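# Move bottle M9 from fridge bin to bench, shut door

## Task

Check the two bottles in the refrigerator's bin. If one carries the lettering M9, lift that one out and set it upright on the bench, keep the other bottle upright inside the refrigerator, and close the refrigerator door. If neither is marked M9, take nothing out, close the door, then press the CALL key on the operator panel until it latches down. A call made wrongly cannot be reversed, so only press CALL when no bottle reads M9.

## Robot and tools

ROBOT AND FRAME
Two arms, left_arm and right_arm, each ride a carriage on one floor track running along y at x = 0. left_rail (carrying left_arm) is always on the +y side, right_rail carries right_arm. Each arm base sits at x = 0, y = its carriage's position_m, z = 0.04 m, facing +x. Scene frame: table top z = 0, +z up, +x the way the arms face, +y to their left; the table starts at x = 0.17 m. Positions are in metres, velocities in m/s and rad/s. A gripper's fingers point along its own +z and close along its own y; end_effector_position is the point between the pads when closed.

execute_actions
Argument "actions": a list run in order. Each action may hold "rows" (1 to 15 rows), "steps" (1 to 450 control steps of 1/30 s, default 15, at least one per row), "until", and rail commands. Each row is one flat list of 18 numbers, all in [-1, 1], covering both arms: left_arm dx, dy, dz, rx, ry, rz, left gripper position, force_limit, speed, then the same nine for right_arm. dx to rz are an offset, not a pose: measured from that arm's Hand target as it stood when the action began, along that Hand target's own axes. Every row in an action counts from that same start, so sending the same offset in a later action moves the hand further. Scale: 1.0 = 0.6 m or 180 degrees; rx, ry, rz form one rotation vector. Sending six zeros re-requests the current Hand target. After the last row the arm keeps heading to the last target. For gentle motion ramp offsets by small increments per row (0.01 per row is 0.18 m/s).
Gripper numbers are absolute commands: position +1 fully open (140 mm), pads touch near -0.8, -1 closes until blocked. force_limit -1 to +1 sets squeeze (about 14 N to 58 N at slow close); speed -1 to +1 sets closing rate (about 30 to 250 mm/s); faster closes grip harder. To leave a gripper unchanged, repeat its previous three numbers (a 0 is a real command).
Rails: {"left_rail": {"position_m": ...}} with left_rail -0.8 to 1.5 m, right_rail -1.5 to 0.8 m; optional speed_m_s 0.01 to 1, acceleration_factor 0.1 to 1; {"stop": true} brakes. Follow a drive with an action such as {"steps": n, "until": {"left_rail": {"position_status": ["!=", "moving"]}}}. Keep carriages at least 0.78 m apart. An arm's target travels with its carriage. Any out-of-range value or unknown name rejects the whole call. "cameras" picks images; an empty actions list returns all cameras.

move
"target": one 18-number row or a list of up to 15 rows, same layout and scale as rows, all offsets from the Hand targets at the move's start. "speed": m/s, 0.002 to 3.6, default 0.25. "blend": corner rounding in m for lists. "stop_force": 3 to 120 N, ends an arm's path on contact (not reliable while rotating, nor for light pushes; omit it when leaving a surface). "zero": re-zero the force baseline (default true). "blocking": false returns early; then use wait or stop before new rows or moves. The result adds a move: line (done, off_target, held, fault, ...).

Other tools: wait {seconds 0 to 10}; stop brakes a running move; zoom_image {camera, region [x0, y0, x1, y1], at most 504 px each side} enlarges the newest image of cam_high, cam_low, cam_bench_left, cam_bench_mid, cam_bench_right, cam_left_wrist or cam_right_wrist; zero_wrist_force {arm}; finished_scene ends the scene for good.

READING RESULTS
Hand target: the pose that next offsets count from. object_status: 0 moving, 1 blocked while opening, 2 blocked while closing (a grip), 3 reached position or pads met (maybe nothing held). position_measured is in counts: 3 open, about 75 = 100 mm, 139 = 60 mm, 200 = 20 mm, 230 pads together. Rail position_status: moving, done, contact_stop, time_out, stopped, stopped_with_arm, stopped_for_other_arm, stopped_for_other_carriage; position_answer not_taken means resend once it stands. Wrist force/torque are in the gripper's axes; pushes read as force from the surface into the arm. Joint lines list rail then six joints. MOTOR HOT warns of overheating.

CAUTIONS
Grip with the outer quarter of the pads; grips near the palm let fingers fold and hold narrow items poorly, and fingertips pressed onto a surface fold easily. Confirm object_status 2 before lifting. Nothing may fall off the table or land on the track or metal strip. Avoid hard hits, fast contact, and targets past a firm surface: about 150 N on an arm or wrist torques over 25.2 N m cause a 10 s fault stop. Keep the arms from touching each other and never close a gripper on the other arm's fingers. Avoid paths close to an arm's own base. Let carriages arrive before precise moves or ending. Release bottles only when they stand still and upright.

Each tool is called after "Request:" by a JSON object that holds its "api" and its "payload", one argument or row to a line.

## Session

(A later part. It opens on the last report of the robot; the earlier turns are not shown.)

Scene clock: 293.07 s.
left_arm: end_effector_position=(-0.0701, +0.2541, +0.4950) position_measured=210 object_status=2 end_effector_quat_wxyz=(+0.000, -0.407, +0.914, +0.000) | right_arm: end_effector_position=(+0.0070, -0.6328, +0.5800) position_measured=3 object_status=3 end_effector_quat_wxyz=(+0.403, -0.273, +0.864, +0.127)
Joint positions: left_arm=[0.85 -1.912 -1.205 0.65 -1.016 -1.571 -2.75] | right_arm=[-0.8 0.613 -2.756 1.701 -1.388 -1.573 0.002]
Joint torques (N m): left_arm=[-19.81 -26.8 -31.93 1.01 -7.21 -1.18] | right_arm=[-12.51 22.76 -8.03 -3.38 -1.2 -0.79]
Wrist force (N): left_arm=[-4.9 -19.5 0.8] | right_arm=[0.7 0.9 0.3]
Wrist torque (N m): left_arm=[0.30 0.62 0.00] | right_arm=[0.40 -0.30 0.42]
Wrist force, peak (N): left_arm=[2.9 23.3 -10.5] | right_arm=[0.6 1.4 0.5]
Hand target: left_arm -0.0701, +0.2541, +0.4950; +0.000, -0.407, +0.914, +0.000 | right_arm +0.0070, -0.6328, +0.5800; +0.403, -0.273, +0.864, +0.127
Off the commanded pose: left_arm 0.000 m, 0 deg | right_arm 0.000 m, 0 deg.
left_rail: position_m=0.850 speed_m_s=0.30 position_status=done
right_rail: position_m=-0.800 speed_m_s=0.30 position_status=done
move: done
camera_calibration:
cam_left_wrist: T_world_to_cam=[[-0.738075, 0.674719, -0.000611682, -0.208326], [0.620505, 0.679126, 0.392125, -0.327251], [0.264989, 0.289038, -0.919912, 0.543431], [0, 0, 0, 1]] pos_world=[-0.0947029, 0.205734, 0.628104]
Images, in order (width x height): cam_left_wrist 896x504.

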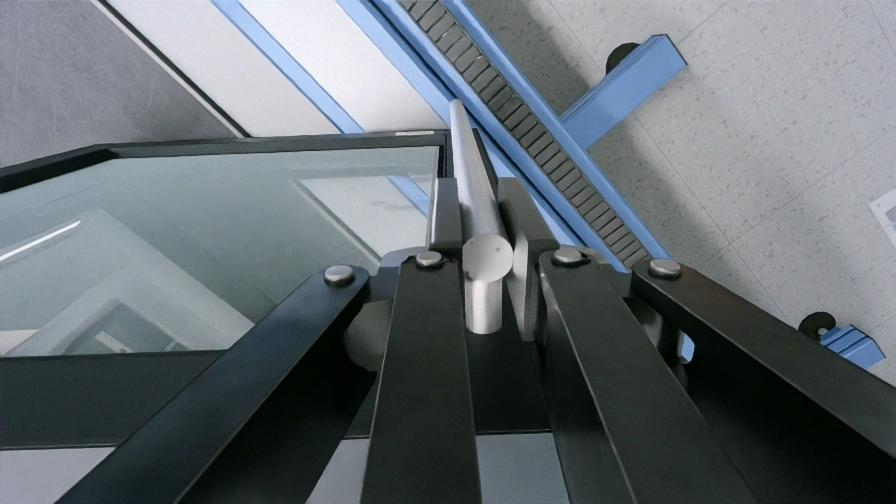

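Request:
{"api": "execute_actions", "payload": {
  "actions": [
    {"rows":[[0,-0.0013,0,0,0,0,-1,0,-1, 0,0,0,0,0,0,1,1,1]],"steps":20},
    {"rows":[[0,0,0,0,0,0,-0.1,0,-1, 0,0,0,0,0,0,1,1,1]],"steps":75}
  ]
}}

Request:
{"api": "move", "payload": {
  "target": [0,0,-0.25,0,0,0,-0.1,0,-1, 0,0,0,0,0,0,1,1,1],
  "speed": 0.15,
  "cameras": ["cam_left_wrist"]
}}

Scene clock: 301.07 s.
left_arm: end_effector_position=(-0.0695, +0.2536, +0.4950) position_measured=141 object_status=3 end_effector_quat_wxyz=(+0.000, -0.407, +0.914, +0.000) | right_arm: end_effector_position=(+0.0070, -0.6328, +0.5800) position_measured=3 object_status=3 end_effector_quat_wxyz=(+0.403, -0.273, +0.864, +0.127)
Joint positions: left_arm=[0.85 -1.911 -1.204 0.648 -1.015 -1.571 -2.749] | right_arm=[-0.8 0.613 -2.756 1.701 -1.388 -1.573 0.002]
Joint torques (N m): left_arm=[7.7 -46.06 -29.69 -5.14 0.59 0.62] | right_arm=[-11.87 21.32 -8.51 -3.57 -1.1 -0.86]
Wrist force (N): left_arm=[0.2 0.1 0.4] | right_arm=[0.6 1.0 0.4]
Wrist torque (N m): left_arm=[0.01 -0.10 -0.04] | right_arm=[0.44 -0.27 0.42]
Wrist force, peak (N): left_arm=[-5.1 -20.5 1.8] | right_arm=[0.3 1.4 0.5]
Hand target: left_arm -0.0695, +0.2536, +0.4950; +0.000, -0.407, +0.914, +0.000 | right_arm +0.0070, -0.6328, +0.5800; +0.403, -0.273, +0.864, +0.127
Off the commanded pose: left_arm 0.000 m, 0 deg | right_arm 0.000 m, 0 deg.
left_rail: position_m=0.850 speed_m_s=0.30 position_status=done
right_rail: position_m=-0.800 speed_m_s=0.30 position_status=done

Scene clock: 302.63 s.
left_arm: end_effector_position=(-0.0695, +0.2543, +0.6436) position_measured=141 object_status=3 end_effector_quat_wxyz=(-0.081, -0.403, +0.904, -0.115) | right_arm: end_effector_position=(+0.0070, -0.6328, +0.5800) position_measured=3 object_status=3 end_effector_quat_wxyz=(+0.403, -0.273, +0.864, +0.127)
Joint positions: left_arm=[0.85 -1.937 -1.076 0.035 -0.808 -1.522 -2.768] | right_arm=[-0.8 0.613 -2.756 1.701 -1.388 -1.573 0.002]
Joint torques (N m): left_arm=[-7.41 -44.77 -25.06 -5.68 1.53 -1.42] | right_arm=[-12 21.06 -8.2 -3.54 -0.84 -0.92]
Wrist force (N): left_arm=[0.3 0.2 0.8] | right_arm=[0.4 1.1 0.5]
Wrist torque (N m): left_arm=[0.05 0.03 0.18] | right_arm=[0.44 -0.23 0.42]
Wrist force, peak (N): left_arm=[1.2 -0.6 1.7] | right_arm=[0.4 1.3 0.5]
Hand target: left_arm -0.0695, +0.2536, +0.6450; +0.000, -0.407, +0.914, +0.000 | right_arm +0.0070, -0.6328, +0.5800; +0.403, -0.273, +0.864, +0.127
Off the commanded pose: left_arm 0.002 m, 16 deg | right_arm 0.000 m, 0 deg.
left_rail: position_m=0.850 speed_m_s=0.30 position_status=done
right_rail: position_m=-0.800 speed_m_s=0.30 position_status=done
elbow stopped short (left arm): the move would have taken joint 4 (elbow) straighter than the controller allows.
move: off_target (left_arm)
camera_calibration:
cam_left_wrist: T_world_to_cam=[[-0.742092, 0.654218, -0.145942, -0.109344], [0.635352, 0.755911, 0.157879, -0.253755], [0.213607, 0.0244361, -0.976614, 0.780205], [0, 0, 0, 1]] pos_world=[-0.0865763, 0.244286, 0.786064]
Images, in order (width x height): cam_left_wrist 896x504.

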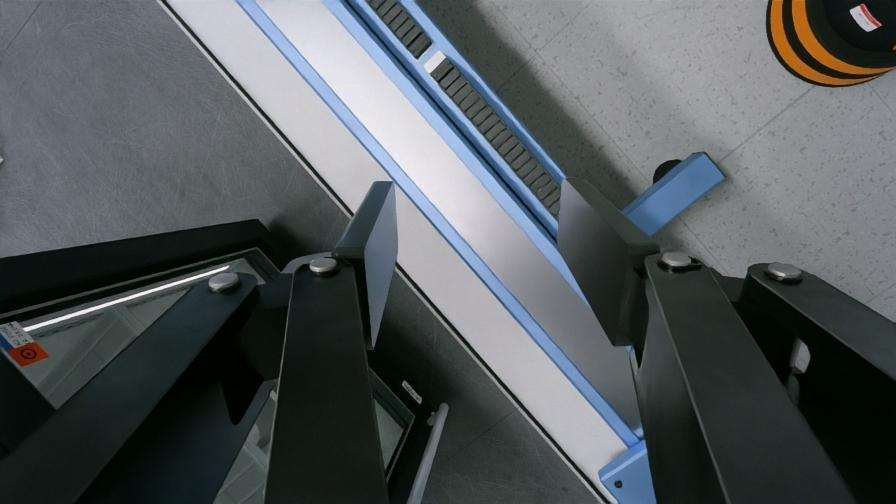

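Request:
{"api": "wait", "payload": {
  "seconds": 0.1,
  "cameras": ["cam_left_wrist","cam_high"]
}}

Scene clock: 307.33 s.
left_arm: end_effector_position=(-0.0695, +0.2543, +0.6437) position_measured=141 object_status=3 end_effector_quat_wxyz=(-0.081, -0.403, +0.904, -0.115) | right_arm: end_effector_position=(+0.0070, -0.6328, +0.5800) position_measured=3 object_status=3 end_effector_quat_wxyz=(+0.403, -0.273, +0.864, +0.127)
Joint positions: left_arm=[0.85 -1.937 -1.076 0.035 -0.808 -1.522 -2.768] | right_arm=[-0.8 0.613 -2.756 1.701 -1.388 -1.573 0.002]
Joint torques (N m): left_arm=[-6.92 -44.33 -24 -5.83 1.46 -1.16] | right_arm=[-11.19 21.8 -7.08 -3.54 -1.04 -0.92]
Wrist force (N): left_arm=[0.3 0.2 0.8] | right_arm=[0.3 1.1 0.5]
Wrist torque (N m): left_arm=[0.03 0.03 0.18] | right_arm=[0.46 -0.21 0.42]
Wrist force, peak (N): left_arm=[0.6 0.2 1.0] | right_arm=[0.6 1.3 0.5]
Hand target: left_arm -0.0695, +0.2536, +0.6450; +0.000, -0.407, +0.914, +0.000 | right_arm +0.0070, -0.6328, +0.5800; +0.403, -0.273, +0.864, +0.127
Tool commands: left_gripper/position=-0.1 left_gripper/force_limit=+0.0 left_gripper/speed=-1.0 right_gripper/position=+1.0 right_gripper/force_limit=+1.0 right_gripper/speed=+1.0
Off the commanded pose: left_arm 0.001 m, 16 deg | right_arm 0.000 m, 0 deg.
left_rail: position_m=0.850 speed_m_s=0.30 position_status=done
right_rail: position_m=-0.800 speed_m_s=0.30 position_status=done
wait: 0.10 s; at rest from the start
camera_calibration:
cam_left_wrist: T_world_to_cam=[[-0.742069, 0.654199, -0.146139, -0.109234], [0.635378, 0.755937, 0.157653, -0.253673], [0.213608, 0.0241364, -0.976621, 0.780379], [0, 0, 0, 1]] pos_world=[-0.0865764, 0.244387, 0.786164]
Images, in order (width x height): cam_high 896x504, cam_left_wrist 896x504.

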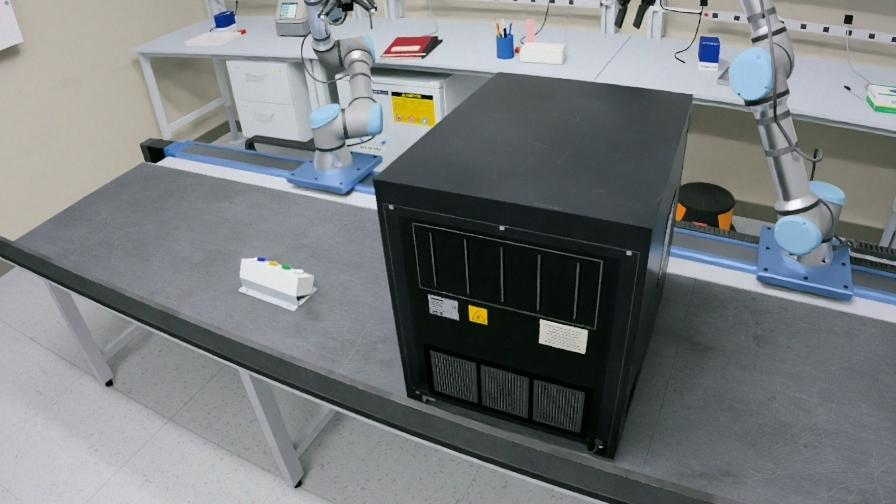

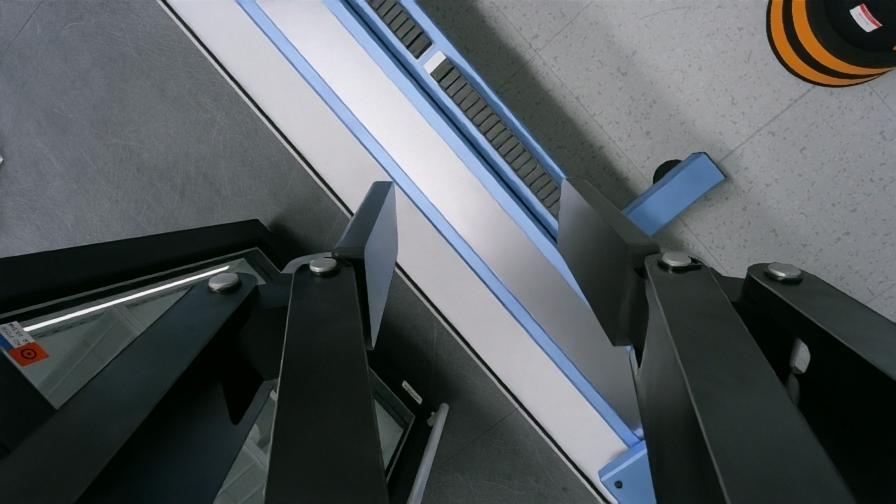

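Request:
{"api": "wait", "payload": {
  "seconds": 2,
  "cameras": ["cam_right_wrist","cam_left_wrist"]
}}

Scene clock: 314.10 s.
left_arm: end_effector_position=(-0.0695, +0.2543, +0.6437) position_measured=141 object_status=3 end_effector_quat_wxyz=(-0.081, -0.403, +0.904, -0.115) | right_arm: end_effector_position=(+0.0070, -0.6328, +0.5800) position_measured=3 object_status=3 end_effector_quat_wxyz=(+0.403, -0.273, +0.864, +0.127)
Joint positions: left_arm=[0.85 -1.937 -1.076 0.035 -0.808 -1.522 -2.768] | right_arm=[-0.8 0.613 -2.756 1.701 -1.388 -1.573 0.002]
Joint torques (N m): left_arm=[-7.51 -43.91 -24 -5.73 1.51 -1.22] | right_arm=[-11.62 21.19 -7.5 -3.63 -0.98 -0.87]
Wrist force (N): left_arm=[0.3 0.1 0.7] | right_arm=[0.7 1.1 0.5]
Wrist torque (N m): left_arm=[0.02 0.03 0.18] | right_arm=[0.44 -0.28 0.41]
Wrist force, peak (N): left_arm=[0.5 0.1 1.0] | right_arm=[0.6 1.4 0.5]
Hand target: left_arm -0.0695, +0.2536, +0.6450; +0.000, -0.407, +0.914, +0.000 | right_arm +0.0070, -0.6328, +0.5800; +0.403, -0.273, +0.864, +0.127
Tool commands: left_gripper/position=-0.1 left_gripper/force_limit=+0.0 left_gripper/speed=-1.0 right_gripper/position=+1.0 right_gripper/force_limit=+1.0 right_gripper/speed=+1.0
Off the commanded pose: left_arm 0.001 m, 16 deg | right_arm 0.000 m, 0 deg.
left_rail: position_m=0.850 speed_m_s=0.30 position_status=done
right_rail: position_m=-0.800 speed_m_s=0.30 position_status=done
wait: 2.00 s; at rest from the start
camera_calibration:
cam_left_wrist: T_world_to_cam=[[-0.742069, 0.654199, -0.146139, -0.109234], [0.635378, 0.755937, 0.157653, -0.253673], [0.213608, 0.0241364, -0.976621, 0.780379], [0, 0, 0, 1]] pos_world=[-0.0865764, 0.244387, 0.786164]
cam_right_wrist: T_world_to_cam=[[-0.568772, 0.822313, -0.0173464, 0.544999], [0.253741, 0.195489, 0.947312, -0.426673], [0.782377, 0.534403, -0.319843, 0.658737], [0, 0, 0, 1]] pos_world=[-0.0971365, -0.716781, 0.624338]
Images, in order (width x height): cam_left_wrist 896x504, cam_right_wrist 896x504.

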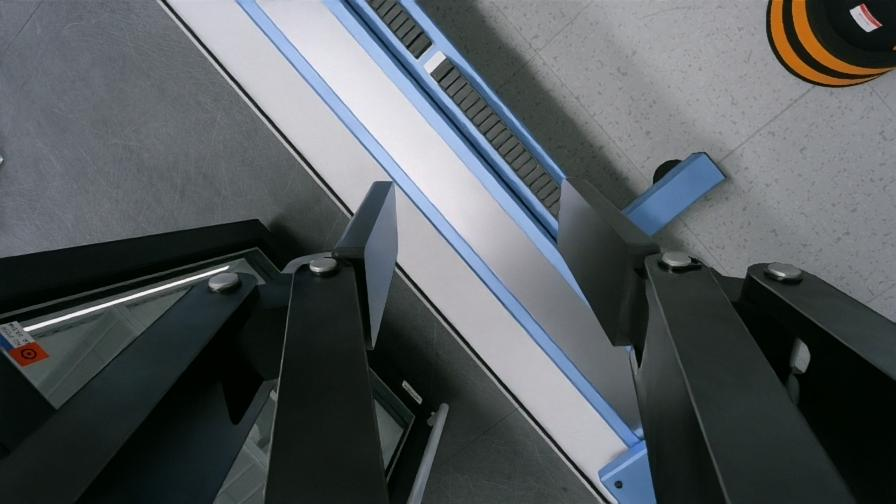

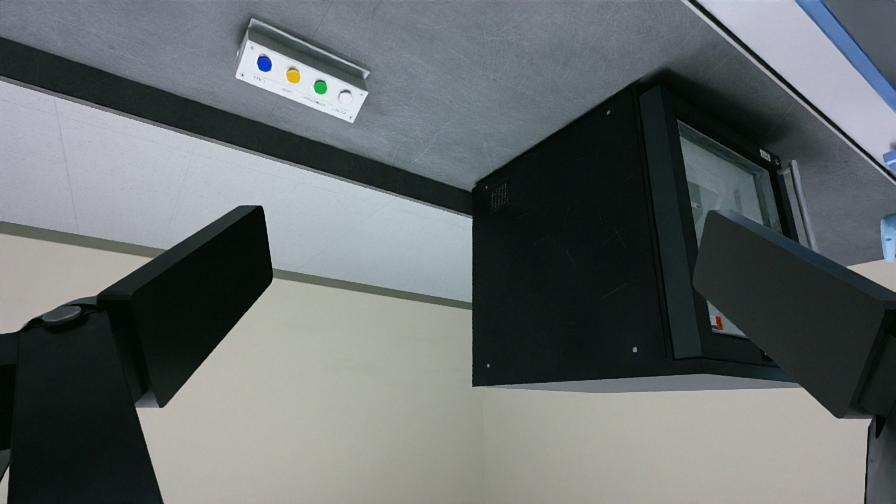

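Request:
{"api": "move", "payload": {
  "target": [0,0,0,0,0,0,-0.1,0,-1, -0.2110,-0.5152,0.2515,0.0848,0.2689,0.1818,1,1,1],
  "speed": 0.25
}}

Scene clock: 365.10 s.
left_arm: end_effector_position=(-0.0695, +0.2543, +0.6437) position_measured=141 object_status=3 end_effector_quat_wxyz=(-0.081, -0.403, +0.904, -0.115) | right_arm: end_effector_position=(+0.3457, -0.7730, +0.5800) position_measured=3 object_status=3 end_effector_quat_wxyz=(+0.000, +0.000, +1.000, +0.000)
Joint positions: left_arm=[0.85 -1.937 -1.076 0.035 -0.808 -1.522 -2.768] | right_arm=[-0.8 -0.317 -1.725 0.971 -0.816 -1.571 -0.317]
Joint torques (N m): left_arm=[-7.25 -44.35 -23.66 -4.86 1.32 -1.34] | right_arm=[11.78 -1.41 -30.33 -1.5 -2.44 1.64]
Wrist force (N): left_arm=[0.5 0.2 0.8] | right_arm=[0.3 0.1 0.0]
Wrist torque (N m): left_arm=[0.05 -0.02 0.18] | right_arm=[0.03 -0.06 -0.07]
Wrist force, peak (N): left_arm=[0.5 0.0 1.1] | right_arm=[1.5 2.0 -0.3]
Hand target: left_arm -0.0695, +0.2536, +0.6450; +0.000, -0.407, +0.914, +0.000 | right_arm +0.3457, -0.7730, +0.5800; +0.000, +0.000, +1.000, +0.000
Off the commanded pose: left_arm 0.001 m, 16 deg | right_arm 0.000 m, 0 deg.
left_rail: position_m=0.850 speed_m_s=0.30 position_status=done
right_rail: position_m=-0.800 speed_m_s=0.30 position_status=done
elbow stopped short (left arm): the move would have taken joint 4 (elbow) straighter than the controller allows.
shoulder posture changed (right arm): the wrist came as close to joint 2's axis as it can, and the arm is now in the other of its two shoulder postures.
move: off_target (left_arm)

Request:
{"api": "execute_actions", "payload": {
  "actions": [
    {"left_rail":{"position_m":0.75}},
    {"steps":150,"until":{"left_rail":{"position_status":["!=","moving"]}}}
  ]
}}

Request:
{"api": "move", "payload": {
  "target": [-0.7058,-0.0542,0.0417,0,0,0.2667,-0.1,0,-1, 0.2427,0.7883,0.2167,-0.2596,-0.4497,-0.2596,1,1,1],
  "speed": 0.25,
  "cameras": ["cam_left_wrist","cam_right_wrist","cam_bench_mid"]
}}

Scene clock: 374.83 s.
left_arm: end_effector_position=(-0.0695, +0.1543, +0.6437) position_measured=141 object_status=3 end_effector_quat_wxyz=(-0.081, -0.403, +0.904, -0.115) | right_arm: end_effector_position=(+0.3457, -0.7730, +0.5800) position_measured=3 object_status=3 end_effector_quat_wxyz=(+0.000, +0.000, +1.000, +0.000)
Joint positions: left_arm=[0.75 -1.937 -1.076 0.035 -0.808 -1.522 -2.768] | right_arm=[-0.8 -0.317 -1.725 0.97 -0.816 -1.571 -0.317]
Joint torques (N m): left_arm=[-2.75 -26.66 -11.92 -2.21 0.87 -1.23] | right_arm=[12.49 -2.81 -28.66 -1.73 -2.54 1.66]
Wrist force (N): left_arm=[0.4 0.1 0.8] | right_arm=[0.0 0.0 0.2]
Wrist torque (N m): left_arm=[0.02 0.02 0.18] | right_arm=[0.01 0.01 -0.07]
Wrist force, peak (N): left_arm=[1.3 -0.5 1.2] | right_arm=[0.4 0.3 0.0]
Hand target: left_arm -0.0695, +0.1536, +0.6450; +0.000, -0.407, +0.914, +0.000 | right_arm +0.3457, -0.7730, +0.5800; +0.000, +0.000, +1.000, +0.000
Tool commands: left_gripper/position=-0.1 left_gripper/force_limit=+0.0 left_gripper/speed=-1.0 right_gripper/position=+1.0 right_gripper/force_limit=+1.0 right_gripper/speed=+1.0
Off the commanded pose: left_arm 0.001 m, 16 deg | right_arm 0.000 m, 0 deg.
left_rail: position_m=0.750 speed_m_s=0.30 position_status=done
right_rail: position_m=-0.800 speed_m_s=0.30 position_status=done
elbow stopped short (left arm): the move would have taken joint 4 (elbow) straighter than the controller allows.

Scene clock: 379.53 s.
left_arm: end_effector_position=(+0.2380, +0.4466, +0.6200) position_measured=141 object_status=3 end_effector_quat_wxyz=(+0.000, +0.000, +1.000, +0.000) | right_arm: end_effector_position=(+0.2001, -0.3000, +0.4500) position_measured=3 object_status=3 end_effector_quat_wxyz=(+0.612, -0.354, +0.612, +0.354)
Joint positions: left_arm=[0.75 -1.259 -1.538 0.651 -0.685 -1.571 -1.259] | right_arm=[-0.8 0.776 -1.795 2.542 -3.889 -1.3 0]
Joint torques (N m): left_arm=[10 -8.03 -9.76 -1 1.14 0.97] | right_arm=[11.77 1.95 -27.89 -4.28 -2.39 1.63]
Wrist force (N): left_arm=[-0.1 -0.2 0.5] | right_arm=[0.5 1.2 0.6]
Wrist torque (N m): left_arm=[-0.03 0.00 -0.08] | right_arm=[0.85 -0.32 0.57]
Wrist force, peak (N): left_arm=[1.3 0.2 1.3] | right_arm=[0.5 1.7 1.2]
Hand target: left_arm +0.2380, +0.4466, +0.6200; +0.000, +0.000, +1.000, +0.000 | right_arm +0.2001, -0.3000, +0.4500; +0.612, -0.354, +0.612, +0.354
Off the commanded pose: left_arm 0.000 m, 0 deg | right_arm 0.000 m, 0 deg.
left_rail: position_m=0.750 speed_m_s=0.30 position_status=done
right_rail: position_m=-0.800 speed_m_s=0.30 position_status=done
move: done
camera_calibration:
cam_left_wrist: T_world_to_cam=[[0.00755926, 0.999971, -0.000605824, -0.433389], [0.919925, -0.00671664, 0.392037, -0.463024], [0.392021, -0.00352082, -0.919949, 0.621713], [0, 0, 0, 1]] pos_world=[0.185499, 0.432456, 0.753204]
cam_right_wrist: T_world_to_cam=[[-0.858167, 0.51328, -0.00960586, 0.340686], [-0.194562, -0.307863, 0.931325, -0.471722], [0.475073, 0.801101, 0.364063, 0.122119], [0, 0, 0, 1]] pos_world=[0.142571, -0.417923, 0.39814]
Images, in order (width x height): cam_bench_mid 896x504, cam_left_wrist 896x504, cam_right_wrist 896x504.

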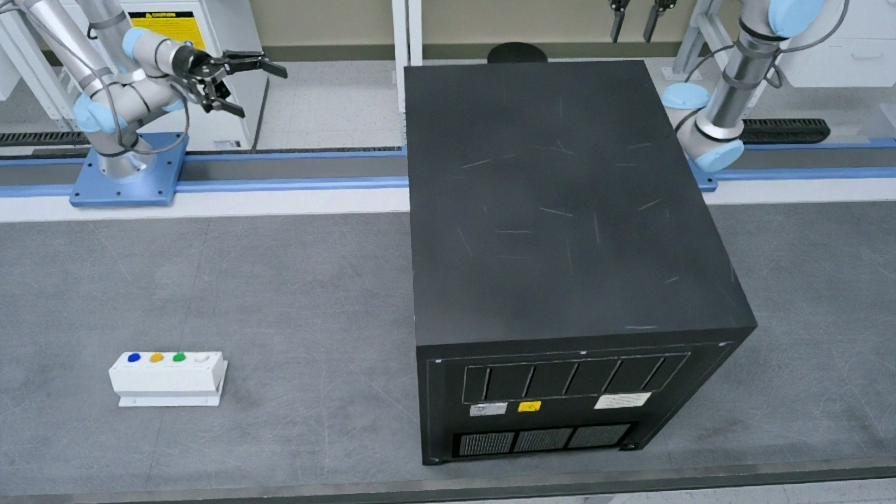

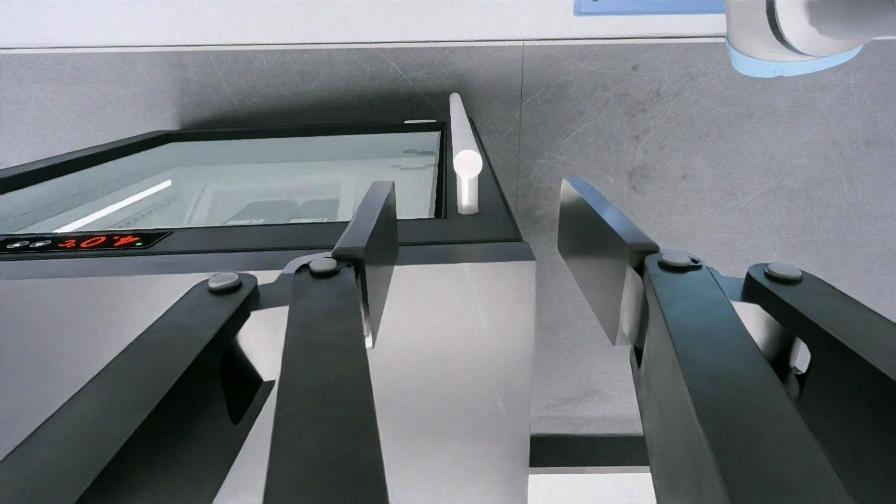

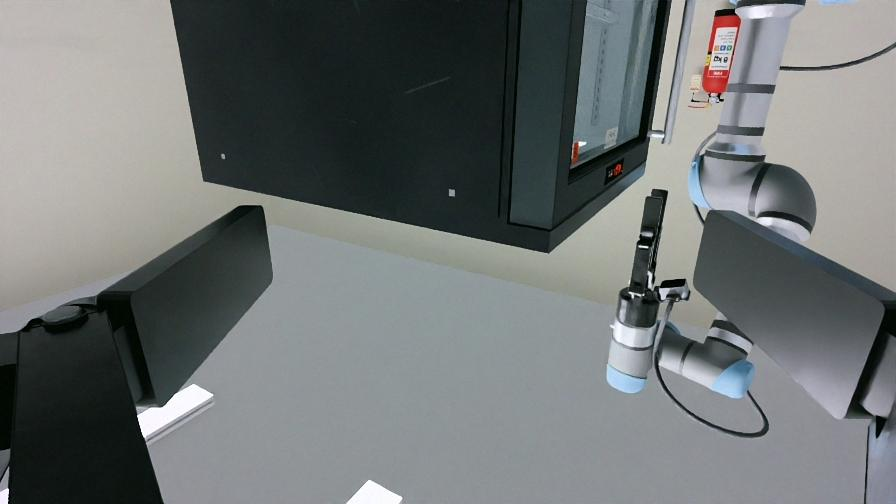

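Request:
{"api": "execute_actions", "payload": {
  "actions": [
    {"right_rail":{"position_m":-0.68}},
    {"steps":150,"until":{"right_rail":{"position_status":["!=","moving"]}}}
  ]
}}

Request:
{"api": "move", "payload": {
  "target": [0,0,0.2083,0,0,0,-0.1,0,-1, 0.2833,0.7513,0.1513,0,0,0,1,1,1],
  "speed": 0.2,
  "cameras": ["cam_left_wrist","cam_right_wrist"]
}}

Scene clock: 387.40 s.
left_arm: end_effector_position=(+0.2380, +0.4466, +0.6200) position_measured=141 object_status=3 end_effector_quat_wxyz=(+0.000, +0.000, +1.000, +0.000) | right_arm: end_effector_position=(+0.2001, -0.1800, +0.4500) position_measured=3 object_status=3 end_effector_quat_wxyz=(+0.612, -0.354, +0.612, +0.354)
Joint positions: left_arm=[0.75 -1.259 -1.538 0.651 -0.685 -1.571 -1.259] | right_arm=[-0.68 0.776 -1.794 2.542 -3.89 -1.3 0]
Joint torques (N m): left_arm=[9.65 -7.49 -21.7 -0.82 -0.82 0.92] | right_arm=[10.17 -5.77 -24.46 -3.47 -1.89 1.69]
Wrist force (N): left_arm=[0.0 -0.1 0.4] | right_arm=[0.6 1.1 0.6]
Wrist torque (N m): left_arm=[-0.01 -0.02 -0.08] | right_arm=[0.84 -0.34 0.57]
Wrist force, peak (N): left_arm=[0.0 -0.1 0.8] | right_arm=[0.5 1.6 1.6]
Hand target: left_arm +0.2380, +0.4466, +0.6200; +0.000, +0.000, +1.000, +0.000 | right_arm +0.2001, -0.1800, +0.4500; +0.612, -0.354, +0.612, +0.354
Tool commands: left_gripper/position=-0.1 left_gripper/force_limit=+0.0 left_gripper/speed=-1.0 right_gripper/position=+1.0 right_gripper/force_limit=+1.0 right_gripper/speed=+1.0
Off the commanded pose: left_arm 0.000 m, 0 deg | right_arm 0.000 m, 0 deg.
left_rail: position_m=0.750 speed_m_s=0.30 position_status=done
right_rail: position_m=-0.680 speed_m_s=0.30 position_status=done

Scene clock: 390.53 s.
left_arm: end_effector_position=(+0.2380, +0.4466, +0.4950) position_measured=141 object_status=3 end_effector_quat_wxyz=(+0.000, +0.000, +1.000, +0.000) | right_arm: end_effector_position=(-0.1449, +0.1240, +0.2800) position_measured=3 object_status=3 end_effector_quat_wxyz=(+0.612, -0.354, +0.612, +0.354)
Joint positions: left_arm=[0.75 -1.259 -1.767 1.27 -1.074 -1.571 -1.259] | right_arm=[-0.68 1.864 -0.674 1.498 -3.965 -2.387 0]
Joint torques (N m): left_arm=[-8.23 -23.35 -15.46 -5.06 1.19 -1.17] | right_arm=[11.6 -38.73 -25.12 -0.46 -2.36 -1.46]
Wrist force (N): left_arm=[0.1 0.2 0.8] | right_arm=[0.2 1.3 0.6]
Wrist torque (N m): left_arm=[0.03 -0.05 -0.04] | right_arm=[0.90 -0.25 0.71]
Wrist force, peak (N): left_arm=[0.1 -0.1 1.1] | right_arm=[1.1 2.6 0.8]
Hand target: left_arm +0.2380, +0.4466, +0.4950; +0.000, +0.000, +1.000, +0.000 | right_arm -0.1449, +0.1240, +0.2800; +0.612, -0.354, +0.612, +0.354
Off the commanded pose: left_arm 0.000 m, 0 deg | right_arm 0.000 m, 0 deg.
left_rail: position_m=0.750 speed_m_s=0.30 position_status=done
right_rail: position_m=-0.680 speed_m_s=0.30 position_status=done
move: done
camera_calibration:
cam_left_wrist: T_world_to_cam=[[0.00755787, 0.999971, -0.000606402, -0.433365], [0.919925, -0.00671514, 0.392037, -0.414021], [0.392021, -0.00352081, -0.919949, 0.506719], [0, 0, 0, 1]] pos_world=[0.185499, 0.432356, 0.628204]
cam_right_wrist: T_world_to_cam=[[-0.858109, 0.513376, -0.0096545, -0.174623], [-0.19467, -0.307878, 0.931297, -0.250002], [0.475133, 0.801034, 0.364132, 0.00823972], [0, 0, 0, 1]] pos_world=[-0.202429, 0.00607683, 0.22814]
Images, in order (width x height): cam_left_wrist 896x504, cam_right_wrist 896x504.

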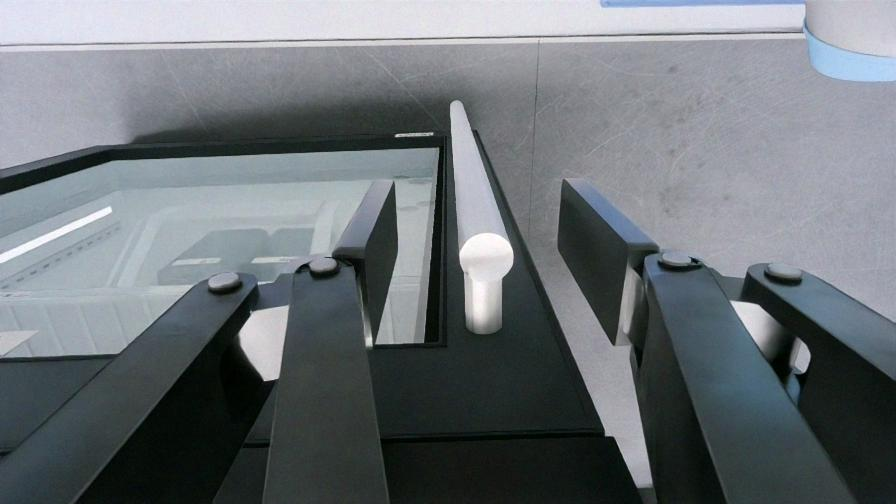

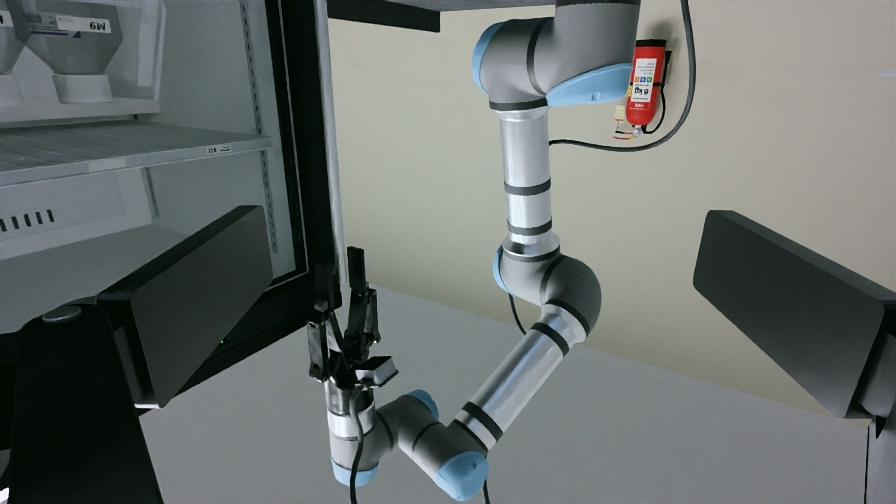

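Request:
{"api": "zoom_image", "payload": {
  "camera": "cam_right_wrist",
  "region": [0, 0, 280, 200]
}}

Scaled by 1.800 from the camera's 896x504 image, which has a finer 1280x720 frame.

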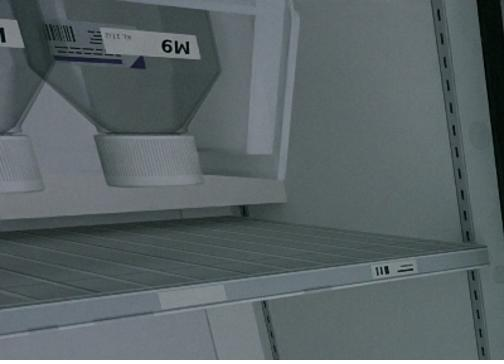

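Request:
{"api": "execute_actions", "payload": {
  "actions": [
    {"rows":[[0,0,0,0,0,0,-1,0,-1, 0,0,0,0,0,0,1,1,1]],"steps":120}
  ]
}}

Scene clock: 399.83 s.
left_arm: end_effector_position=(+0.2380, +0.4466, +0.4950) position_measured=210 object_status=2 end_effector_quat_wxyz=(+0.000, +0.000, +1.000, +0.000) | right_arm: end_effector_position=(-0.1449, +0.1240, +0.2800) position_measured=3 object_status=3 end_effector_quat_wxyz=(+0.612, -0.354, +0.612, +0.354)
Joint positions: left_arm=[0.75 -1.259 -1.767 1.27 -1.075 -1.571 -1.259] | right_arm=[-0.68 1.864 -0.674 1.498 -3.965 -2.387 0]
Joint torques (N m): left_arm=[-0.45 -17.81 -18.73 -0.01 0.81 -1.11] | right_arm=[12.99 -40.07 -25.41 -0.45 -2.36 -1.41]
Wrist force (N): left_arm=[0.1 -1.8 -3.1] | right_arm=[0.1 1.2 0.7]
Wrist torque (N m): left_arm=[0.14 -0.02 -0.04] | right_arm=[0.88 -0.22 0.71]
Wrist force, peak (N): left_arm=[-0.1 -2.0 -3.2] | right_arm=[0.2 1.6 0.7]
Hand target: left_arm +0.2380, +0.4466, +0.4950; +0.000, +0.000, +1.000, +0.000 | right_arm -0.1449, +0.1240, +0.2800; +0.612, -0.354, +0.612, +0.354
Off the commanded pose: left_arm 0.000 m, 0 deg | right_arm 0.000 m, 0 deg.
left_rail: position_m=0.750 speed_m_s=0.30 position_status=done
right_rail: position_m=-0.680 speed_m_s=0.30 position_status=done

Request:
{"api": "move", "payload": {
  "target": [
    [0.0515,-0.0094,0,0,0,-0.0222,-1,0,-1,0,0,0,0,0,0,1,1,1],
    [0.1022,-0.0223,0,0,0,-0.0444,-1,0,-1,0,0,0,0,0,0,1,1,1],
    [0.1518,-0.0387,0,0,0,-0.0667,-1,0,-1,0,0,0,0,0,0,1,1,1],
    [0.2002,-0.0586,0,0,0,-0.0889,-1,0,-1,0,0,0,0,0,0,1,1,1],
    [0.2471,-0.0818,0,0,0,-0.1111,-1,0,-1,0,0,0,0,0,0,1,1,1],
    [0.2923,-0.1082,0,0,0,-0.1333,-1,0,-1,0,0,0,0,0,0,1,1,1],
    [0.3355,-0.1377,0,0,0,-0.1556,-1,0,-1,0,0,0,0,0,0,1,1,1],
    [0.3766,-0.1701,0,0,0,-0.1778,-1,0,-1,0,0,0,0,0,0,1,1,1],
    [0.4153,-0.2053,0,0,0,-0.2,-1,0,-1,0,0,0,0,0,0,1,1,1],
    [0.4514,-0.2432,0,0,0,-0.2222,-1,0,-1,0,0,0,0,0,0,1,1,1],
    [0.4848,-0.2834,0,0,0,-0.2444,-1,0,-1,0,0,0,0,0,0,1,1,1],
    [0.5153,-0.3259,0,0,0,-0.2667,-1,0,-1,0,0,0,0,0,0,1,1,1]
  ],
  "speed": [0.03,0.08,0.08,0.08,0.08,0.08,0.08,0.08,0.08,0.08,0.08,0.08],
  "blend": 0.008,
  "cameras": ["cam_left_wrist","cam_right_wrist"]
}}

Scene clock: 429.23 s.
left_arm: end_effector_position=(-0.0712, +0.2511, +0.4950) position_measured=210 object_status=2 end_effector_quat_wxyz=(+0.000, -0.407, +0.914, +0.000) | right_arm: end_effector_position=(-0.1449, +0.1240, +0.2800) position_measured=3 object_status=3 end_effector_quat_wxyz=(+0.612, -0.354, +0.612, +0.354)
Joint positions: left_arm=[0.75 -1.98 -1.481 1.004 -1.093 -1.571 -2.818] | right_arm=[-0.68 1.864 -0.674 1.498 -3.965 -2.387 0]
Joint torques (N m): left_arm=[-11.34 -14.08 -33.32 -0.3 -0.89 -1.32] | right_arm=[12.24 -40.42 -25.18 -0.45 -2.44 -1.44]
Wrist force (N): left_arm=[-2.4 -5.7 -0.7] | right_arm=[0.3 1.4 0.5]
Wrist torque (N m): left_arm=[0.32 0.53 -0.03] | right_arm=[0.91 -0.26 0.72]
Wrist force, peak (N): left_arm=[-24.0 3.8 0.8] | right_arm=[0.3 1.4 0.8]
Hand target: left_arm -0.0712, +0.2510, +0.4950; +0.000, -0.407, +0.914, +0.000 | right_arm -0.1449, +0.1240, +0.2800; +0.612, -0.354, +0.612, +0.354
Off the commanded pose: left_arm 0.000 m, 0 deg | right_arm 0.000 m, 0 deg.
left_rail: position_m=0.750 speed_m_s=0.30 position_status=done
right_rail: position_m=-0.680 speed_m_s=0.30 position_status=done
move: done
camera_calibration:
cam_left_wrist: T_world_to_cam=[[-0.738048, 0.674748, -0.000515211, -0.207037], [0.620586, 0.679105, 0.392032, -0.324455], [0.264873, 0.289019, -0.919951, 0.544609], [0, 0, 0, 1]] pos_world=[-0.0957027, 0.202634, 0.628104]
cam_right_wrist: T_world_to_cam=[[-0.858109, 0.513376, -0.0096545, -0.174674], [-0.19467, -0.307878, 0.931297, -0.249971], [0.475133, 0.801034, 0.364132, 0.00815961], [0, 0, 0, 1]] pos_world=[-0.202429, 0.00617683, 0.22814]
Images, in order (width x height): cam_left_wrist 896x504, cam_right_wrist 896x504.

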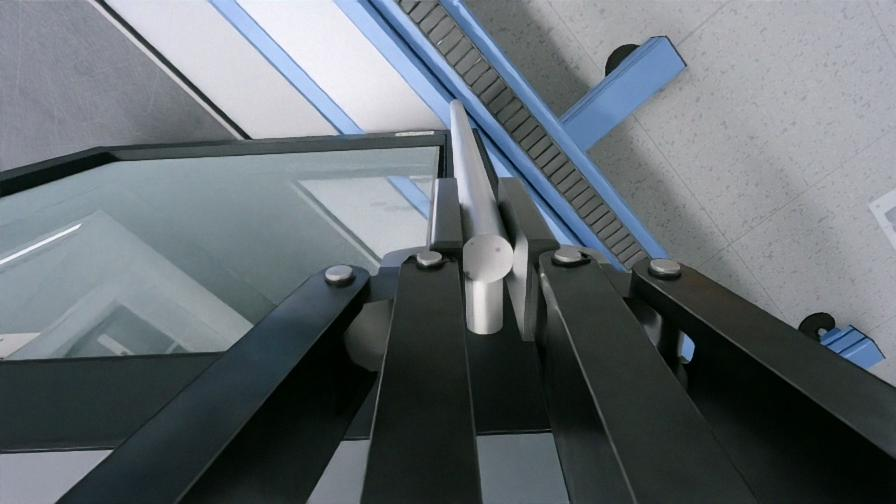

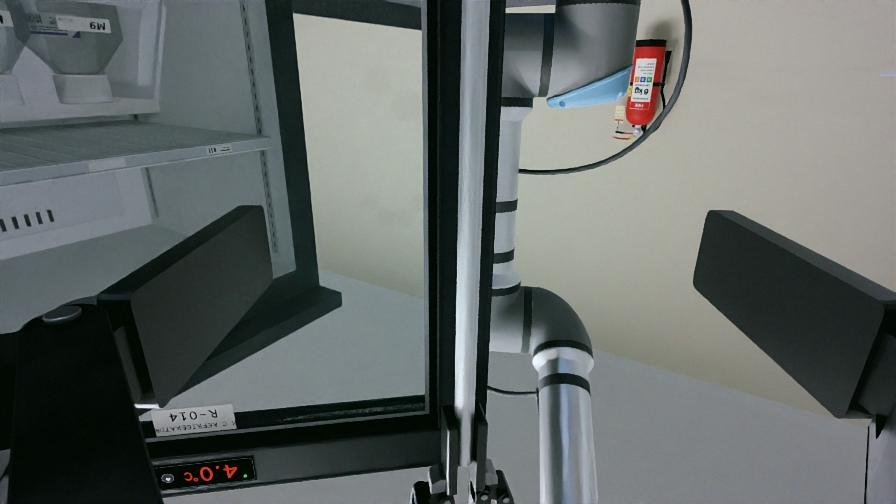

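Request:
{"api": "move", "payload": {
  "target": [0,0,0,0,0,0,-1,0,-1, 0,-0.0015,0.1667,0,0,0,1,1,1],
  "speed": 0.1,
  "cameras": ["cam_right_wrist"]
}}

Scene clock: 437.87 s.
left_arm: end_effector_position=(-0.0712, +0.2510, +0.4950) position_measured=210 object_status=2 end_effector_quat_wxyz=(+0.000, -0.407, +0.914, +0.000) | right_arm: end_effector_position=(-0.0941, +0.2101, +0.2800) position_measured=3 object_status=3 end_effector_quat_wxyz=(+0.612, -0.354, +0.612, +0.354)
Joint positions: left_arm=[0.75 -1.98 -1.481 1.003 -1.093 -1.571 -2.818] | right_arm=[-0.68 1.753 -0.576 1.279 -3.845 -2.276 0]
Joint torques (N m): left_arm=[-12.09 -16.09 -32.55 -0.63 -3.08 -1.14] | right_arm=[-12.68 -44.82 -26.6 -0.57 2.44 1.25]
Wrist force (N): left_arm=[-2.7 -6.9 1.0] | right_arm=[0.1 1.3 0.6]
Wrist torque (N m): left_arm=[0.17 0.57 -0.02] | right_arm=[0.91 -0.20 0.70]
Wrist force, peak (N): left_arm=[-2.6 -7.2 0.8] | right_arm=[0.0 1.3 1.5]
Hand target: left_arm -0.0712, +0.2510, +0.4950; +0.000, -0.407, +0.914, +0.000 | right_arm -0.0941, +0.2101, +0.2800; +0.612, -0.354, +0.612, +0.354
Off the commanded pose: left_arm 0.000 m, 0 deg | right_arm 0.000 m, 0 deg.
left_rail: position_m=0.750 speed_m_s=0.30 position_status=done
right_rail: position_m=-0.680 speed_m_s=0.30 position_status=done
move: done
camera_calibration:
cam_right_wrist: T_world_to_cam=[[-0.858109, 0.513376, -0.0096545, -0.175284], [-0.19467, -0.307878, 0.931297, -0.213574], [0.475133, 0.801034, 0.364132, -0.0849462], [0, 0, 0, 1]] pos_world=[-0.151629, 0.0922768, 0.22814]
Images, in order (width x height): cam_right_wrist 896x504.

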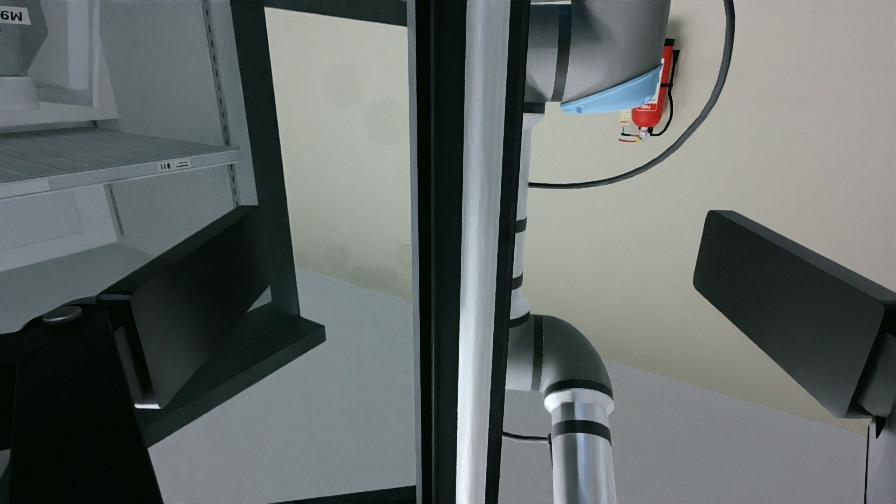

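Request:
{"api": "move", "payload": {
  "target": [0,0,0,0,0,0,-1,0,-1, 0,0.0055,0.0517,0,0,0,1,1,1],
  "speed": 0.05,
  "cameras": ["cam_right_wrist"]
}}

Scene clock: 445.70 s.
left_arm: end_effector_position=(-0.0712, +0.2510, +0.4950) position_measured=210 object_status=2 end_effector_quat_wxyz=(+0.000, -0.407, +0.914, +0.000) | right_arm: end_effector_position=(-0.0815, +0.2386, +0.2800) position_measured=3 object_status=3 end_effector_quat_wxyz=(+0.612, -0.354, +0.612, +0.354)
Joint positions: left_arm=[0.75 -1.98 -1.481 1.003 -1.093 -1.571 -2.818] | right_arm=[-0.68 1.727 -0.532 1.183 -3.793 -2.25 0]
Joint torques (N m): left_arm=[-11.92 -15 -32.93 -0.5 -2.75 -1.06] | right_arm=[-13.85 -47.48 -27.95 -0.23 2.42 0.26]
Wrist force (N): left_arm=[-2.7 -7.1 0.9] | right_arm=[0.0 1.6 0.6]
Wrist torque (N m): left_arm=[0.14 0.56 -0.02] | right_arm=[0.94 -0.19 0.69]
Wrist force, peak (N): left_arm=[-2.9 -7.2 1.0] | right_arm=[-0.1 1.8 0.7]
Hand target: left_arm -0.0712, +0.2510, +0.4950; +0.000, -0.407, +0.914, +0.000 | right_arm -0.0815, +0.2387, +0.2800; +0.612, -0.354, +0.612, +0.354
Off the commanded pose: left_arm 0.000 m, 0 deg | right_arm 0.000 m, 0 deg.
left_rail: position_m=0.750 speed_m_s=0.30 position_status=done
right_rail: position_m=-0.680 speed_m_s=0.30 position_status=done
move: done
camera_calibration:
cam_right_wrist: T_world_to_cam=[[-0.858109, 0.513376, -0.0096545, -0.179103], [-0.19467, -0.307878, 0.931297, -0.202346], [0.475133, 0.801034, 0.364132, -0.113762], [0, 0, 0, 1]] pos_world=[-0.139029, 0.120777, 0.22814]
Images, in order (width x height): cam_right_wrist 896x504.

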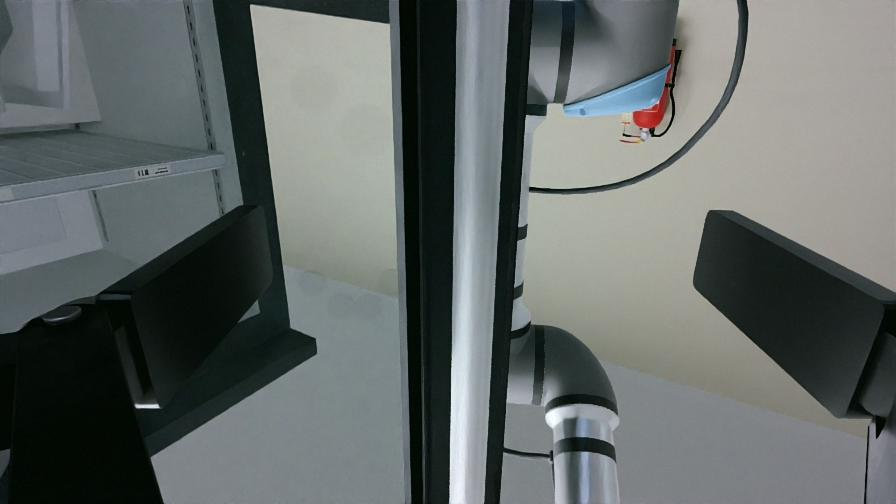

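Request:
{"api": "execute_actions", "payload": {
  "actions": [
    {"rows":[[0,0,0,0,0,0,-1,0,-1, 0,0,0,0,0,0,-1,0,-1]],"steps":210}
  ],
  "cameras": ["cam_right_wrist"]
}}

Scene clock: 456.80 s.
left_arm: end_effector_position=(-0.0712, +0.2510, +0.4950) position_measured=210 object_status=2 end_effector_quat_wxyz=(+0.000, -0.407, +0.914, +0.000) | right_arm: end_effector_position=(-0.0814, +0.2387, +0.2800) position_measured=210 object_status=2 end_effector_quat_wxyz=(+0.613, -0.353, +0.612, +0.353)
Joint positions: left_arm=[0.75 -1.98 -1.481 1.003 -1.093 -1.571 -2.818] | right_arm=[-0.68 1.727 -0.532 1.183 -3.793 -2.251 0]
Joint torques (N m): left_arm=[-2.86 -15.22 -31.57 -8.17 -1.7 -1.13] | right_arm=[31.57 -58.74 -28.64 -0.72 14.26 1.1]
Wrist force (N): left_arm=[-20.0 5.6 -1.2] | right_arm=[6.4 -41.5 -17.9]
Wrist torque (N m): left_arm=[0.29 1.09 0.00] | right_arm=[1.47 -0.26 0.92]
Wrist force, peak (N): left_arm=[-20.0 5.6 -1.2] | right_arm=[6.2 -41.7 -18.1]
Hand target: left_arm -0.0712, +0.2510, +0.4950; +0.000, -0.407, +0.914, +0.000 | right_arm -0.0815, +0.2387, +0.2800; +0.612, -0.354, +0.612, +0.354
Off the commanded pose: left_arm 0.000 m, 0 deg | right_arm 0.000 m, 0 deg.
left_rail: position_m=0.750 speed_m_s=0.30 position_status=done
right_rail: position_m=-0.680 speed_m_s=0.30 position_status=done
camera_calibration:
cam_right_wrist: T_world_to_cam=[[-0.857962, 0.513622, -0.00963496, -0.17903], [-0.194755, -0.307852, 0.931288, -0.20234], [0.475364, 0.800887, 0.364156, -0.113765], [0, 0, 0, 1]] pos_world=[-0.138928, 0.120776, 0.22814]
Images, in order (width x height): cam_right_wrist 896x504.

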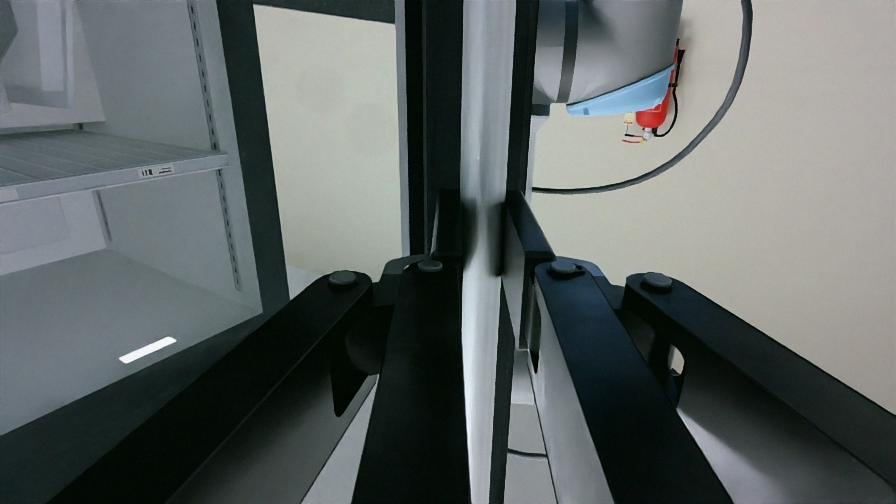

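Request:
{"api": "execute_actions", "payload": {
  "actions": [
    {"rows":[[0,0,0,0,0,0,-1,0,-1, 0,-0.0013,0,0,0,0,-1,0,-1],[0,0,0,0,0,0,-1,0,-1, 0,-0.0025,-0.0005,0,0,0,-1,0,-1]],"steps":20}
  ]
}}

Scene clock: 460.90 s.
left_arm: end_effector_position=(-0.0712, +0.2510, +0.4950) position_measured=210 object_status=2 end_effector_quat_wxyz=(+0.000, -0.407, +0.914, +0.000) | right_arm: end_effector_position=(-0.0804, +0.2378, +0.2800) position_measured=210 object_status=2 end_effector_quat_wxyz=(+0.612, -0.354, +0.612, +0.354)
Joint positions: left_arm=[0.75 -1.98 -1.481 1.003 -1.093 -1.571 -2.818] | right_arm=[-0.68 1.725 -0.535 1.189 -3.797 -2.249 0]
Joint torques (N m): left_arm=[3.61 -19.06 -30.71 -4.2 -0.7 -1.08] | right_arm=[-5.24 -61.31 -11.64 -2 1.84 1]
Wrist force (N): left_arm=[-4.4 -3.6 4.1] | right_arm=[-1.8 -11.8 -2.2]
Wrist torque (N m): left_arm=[0.23 0.50 -0.01] | right_arm=[1.19 -0.14 0.94]
Wrist force, peak (N): left_arm=[-19.9 5.5 -1.0] | right_arm=[6.3 -41.6 -18.1]
Hand target: left_arm -0.0712, +0.2510, +0.4950; +0.000, -0.407, +0.914, +0.000 | right_arm -0.0803, +0.2377, +0.2800; +0.612, -0.354, +0.612, +0.354
Off the commanded pose: left_arm 0.000 m, 0 deg | right_arm 0.000 m, 0 deg.
left_rail: position_m=0.750 speed_m_s=0.30 position_status=done
right_rail: position_m=-0.680 speed_m_s=0.30 position_status=done

Request:
{"api": "execute_actions", "payload": {
  "actions": [
    {"rows":[[0,0,0,0,0,0,-0.1,0,-1, 0,0,0,0,0,0,-1,0,-1]],"steps":80}
  ]
}}

Request:
{"api": "move", "payload": {
  "target": [
    [0,0,-0.14,0,0,0,-0.1,0,-1, 0,0,0,0,0,0,-1,0,-1],
    [0,0.25,-0.15,0,0,0,-0.1,0,-1, 0,0,0,0,0,0,-1,0,-1]
  ],
  "speed": 0.15,
  "cameras": ["cam_left_wrist","cam_right_wrist"]
}}

Scene clock: 468.23 s.
left_arm: end_effector_position=(-0.0712, +0.2511, +0.4950) position_measured=141 object_status=3 end_effector_quat_wxyz=(+0.000, -0.407, +0.914, +0.000) | right_arm: end_effector_position=(-0.0803, +0.2377, +0.2800) position_measured=210 object_status=2 end_effector_quat_wxyz=(+0.612, -0.354, +0.612, +0.354)
Joint positions: left_arm=[0.75 -1.98 -1.481 1.003 -1.093 -1.571 -2.818] | right_arm=[-0.68 1.725 -0.535 1.189 -3.797 -2.249 0]
Joint torques (N m): left_arm=[4.31 -36.39 -29.41 -3.56 -1.47 -1.16] | right_arm=[-2.15 -58.07 -11.93 -0.96 1.39 1.21]
Wrist force (N): left_arm=[0.3 -0.1 0.3] | right_arm=[-1.8 -9.6 1.0]
Wrist torque (N m): left_arm=[-0.05 -0.08 0.06] | right_arm=[1.13 -0.09 0.94]
Wrist force, peak (N): left_arm=[-4.8 -3.6 4.3] | right_arm=[-1.8 -11.8 -2.6]
Hand target: left_arm -0.0712, +0.2511, +0.4950; +0.000, -0.407, +0.914, +0.000 | right_arm -0.0803, +0.2377, +0.2800; +0.612, -0.354, +0.612, +0.354
Off the commanded pose: left_arm 0.000 m, 0 deg | right_arm 0.000 m, 0 deg.
left_rail: position_m=0.750 speed_m_s=0.30 position_status=done
right_rail: position_m=-0.680 speed_m_s=0.30 position_status=done

Scene clock: 470.83 s.
left_arm: end_effector_position=(-0.1826, +0.3513, +0.5850) position_measured=141 object_status=3 end_effector_quat_wxyz=(+0.000, -0.407, +0.914, +0.000) | right_arm: end_effector_position=(-0.0803, +0.2377, +0.2800) position_measured=210 object_status=2 end_effector_quat_wxyz=(+0.612, -0.354, +0.612, +0.354)
Joint positions: left_arm=[0.75 -2.309 -1.492 0.733 -0.812 -1.571 -3.147] | right_arm=[-0.68 1.725 -0.535 1.189 -3.797 -2.249 0]
Joint torques (N m): left_arm=[-7.63 -32.03 -13.51 -5.02 1.25 -1.4] | right_arm=[-0.39 -56.32 -12.73 -1.02 1.14 1.45]
Wrist force (N): left_arm=[0.4 -0.3 0.4] | right_arm=[-1.6 -9.6 1.0]
Wrist torque (N m): left_arm=[-0.07 -0.10 0.04] | right_arm=[1.14 -0.12 0.94]
Wrist force, peak (N): left_arm=[0.6 0.2 1.6] | right_arm=[-1.9 -9.8 0.9]
Hand target: left_arm -0.1827, +0.3514, +0.5850; +0.000, -0.407, +0.914, +0.000 | right_arm -0.0803, +0.2377, +0.2800; +0.612, -0.354, +0.612, +0.354
Off the commanded pose: left_arm 0.000 m, 0 deg | right_arm 0.000 m, 0 deg.
left_rail: position_m=0.750 speed_m_s=0.30 position_status=done
right_rail: position_m=-0.680 speed_m_s=0.30 position_status=done
move: done
camera_calibration:
cam_left_wrist: T_world_to_cam=[[-0.738136, 0.674651, -0.000569535, -0.356842], [0.620482, 0.6792, 0.392032, -0.358679], [0.264872, 0.28902, -0.919951, 0.62807], [0, 0, 0, 1]] pos_world=[-0.207202, 0.302835, 0.718204]
cam_right_wrist: T_world_to_cam=[[-0.858085, 0.513417, -0.00963588, -0.177566], [-0.194685, -0.307903, 0.931286, -0.202417], [0.475172, 0.800998, 0.364161, -0.113529], [0, 0, 0, 1]] pos_world=[-0.137828, 0.119777, 0.22814]
Images, in order (width x height): cam_left_wrist 896x504, cam_right_wrist 896x504.

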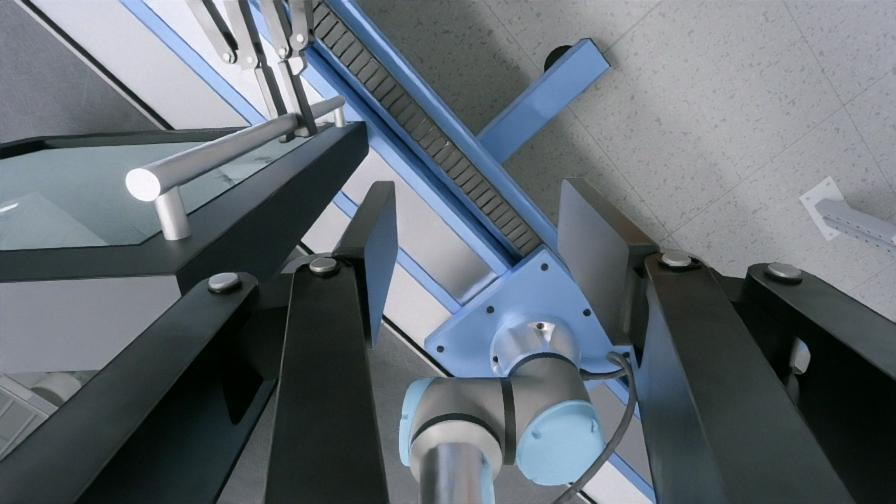

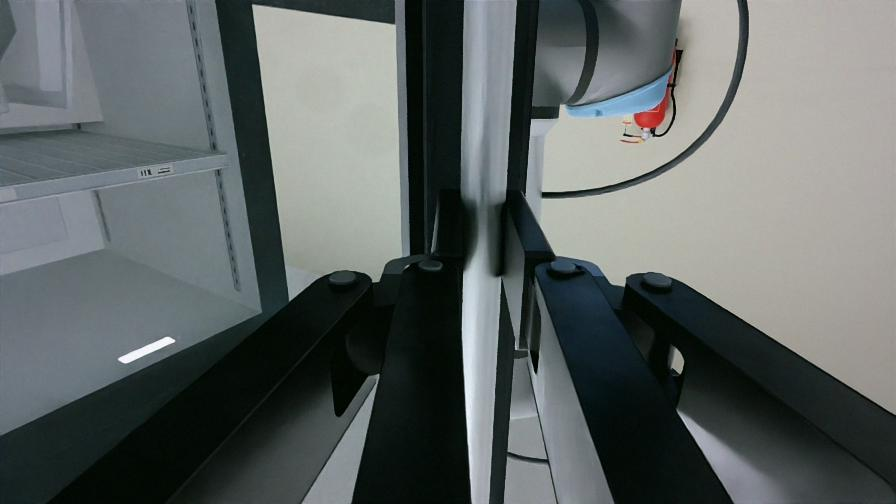

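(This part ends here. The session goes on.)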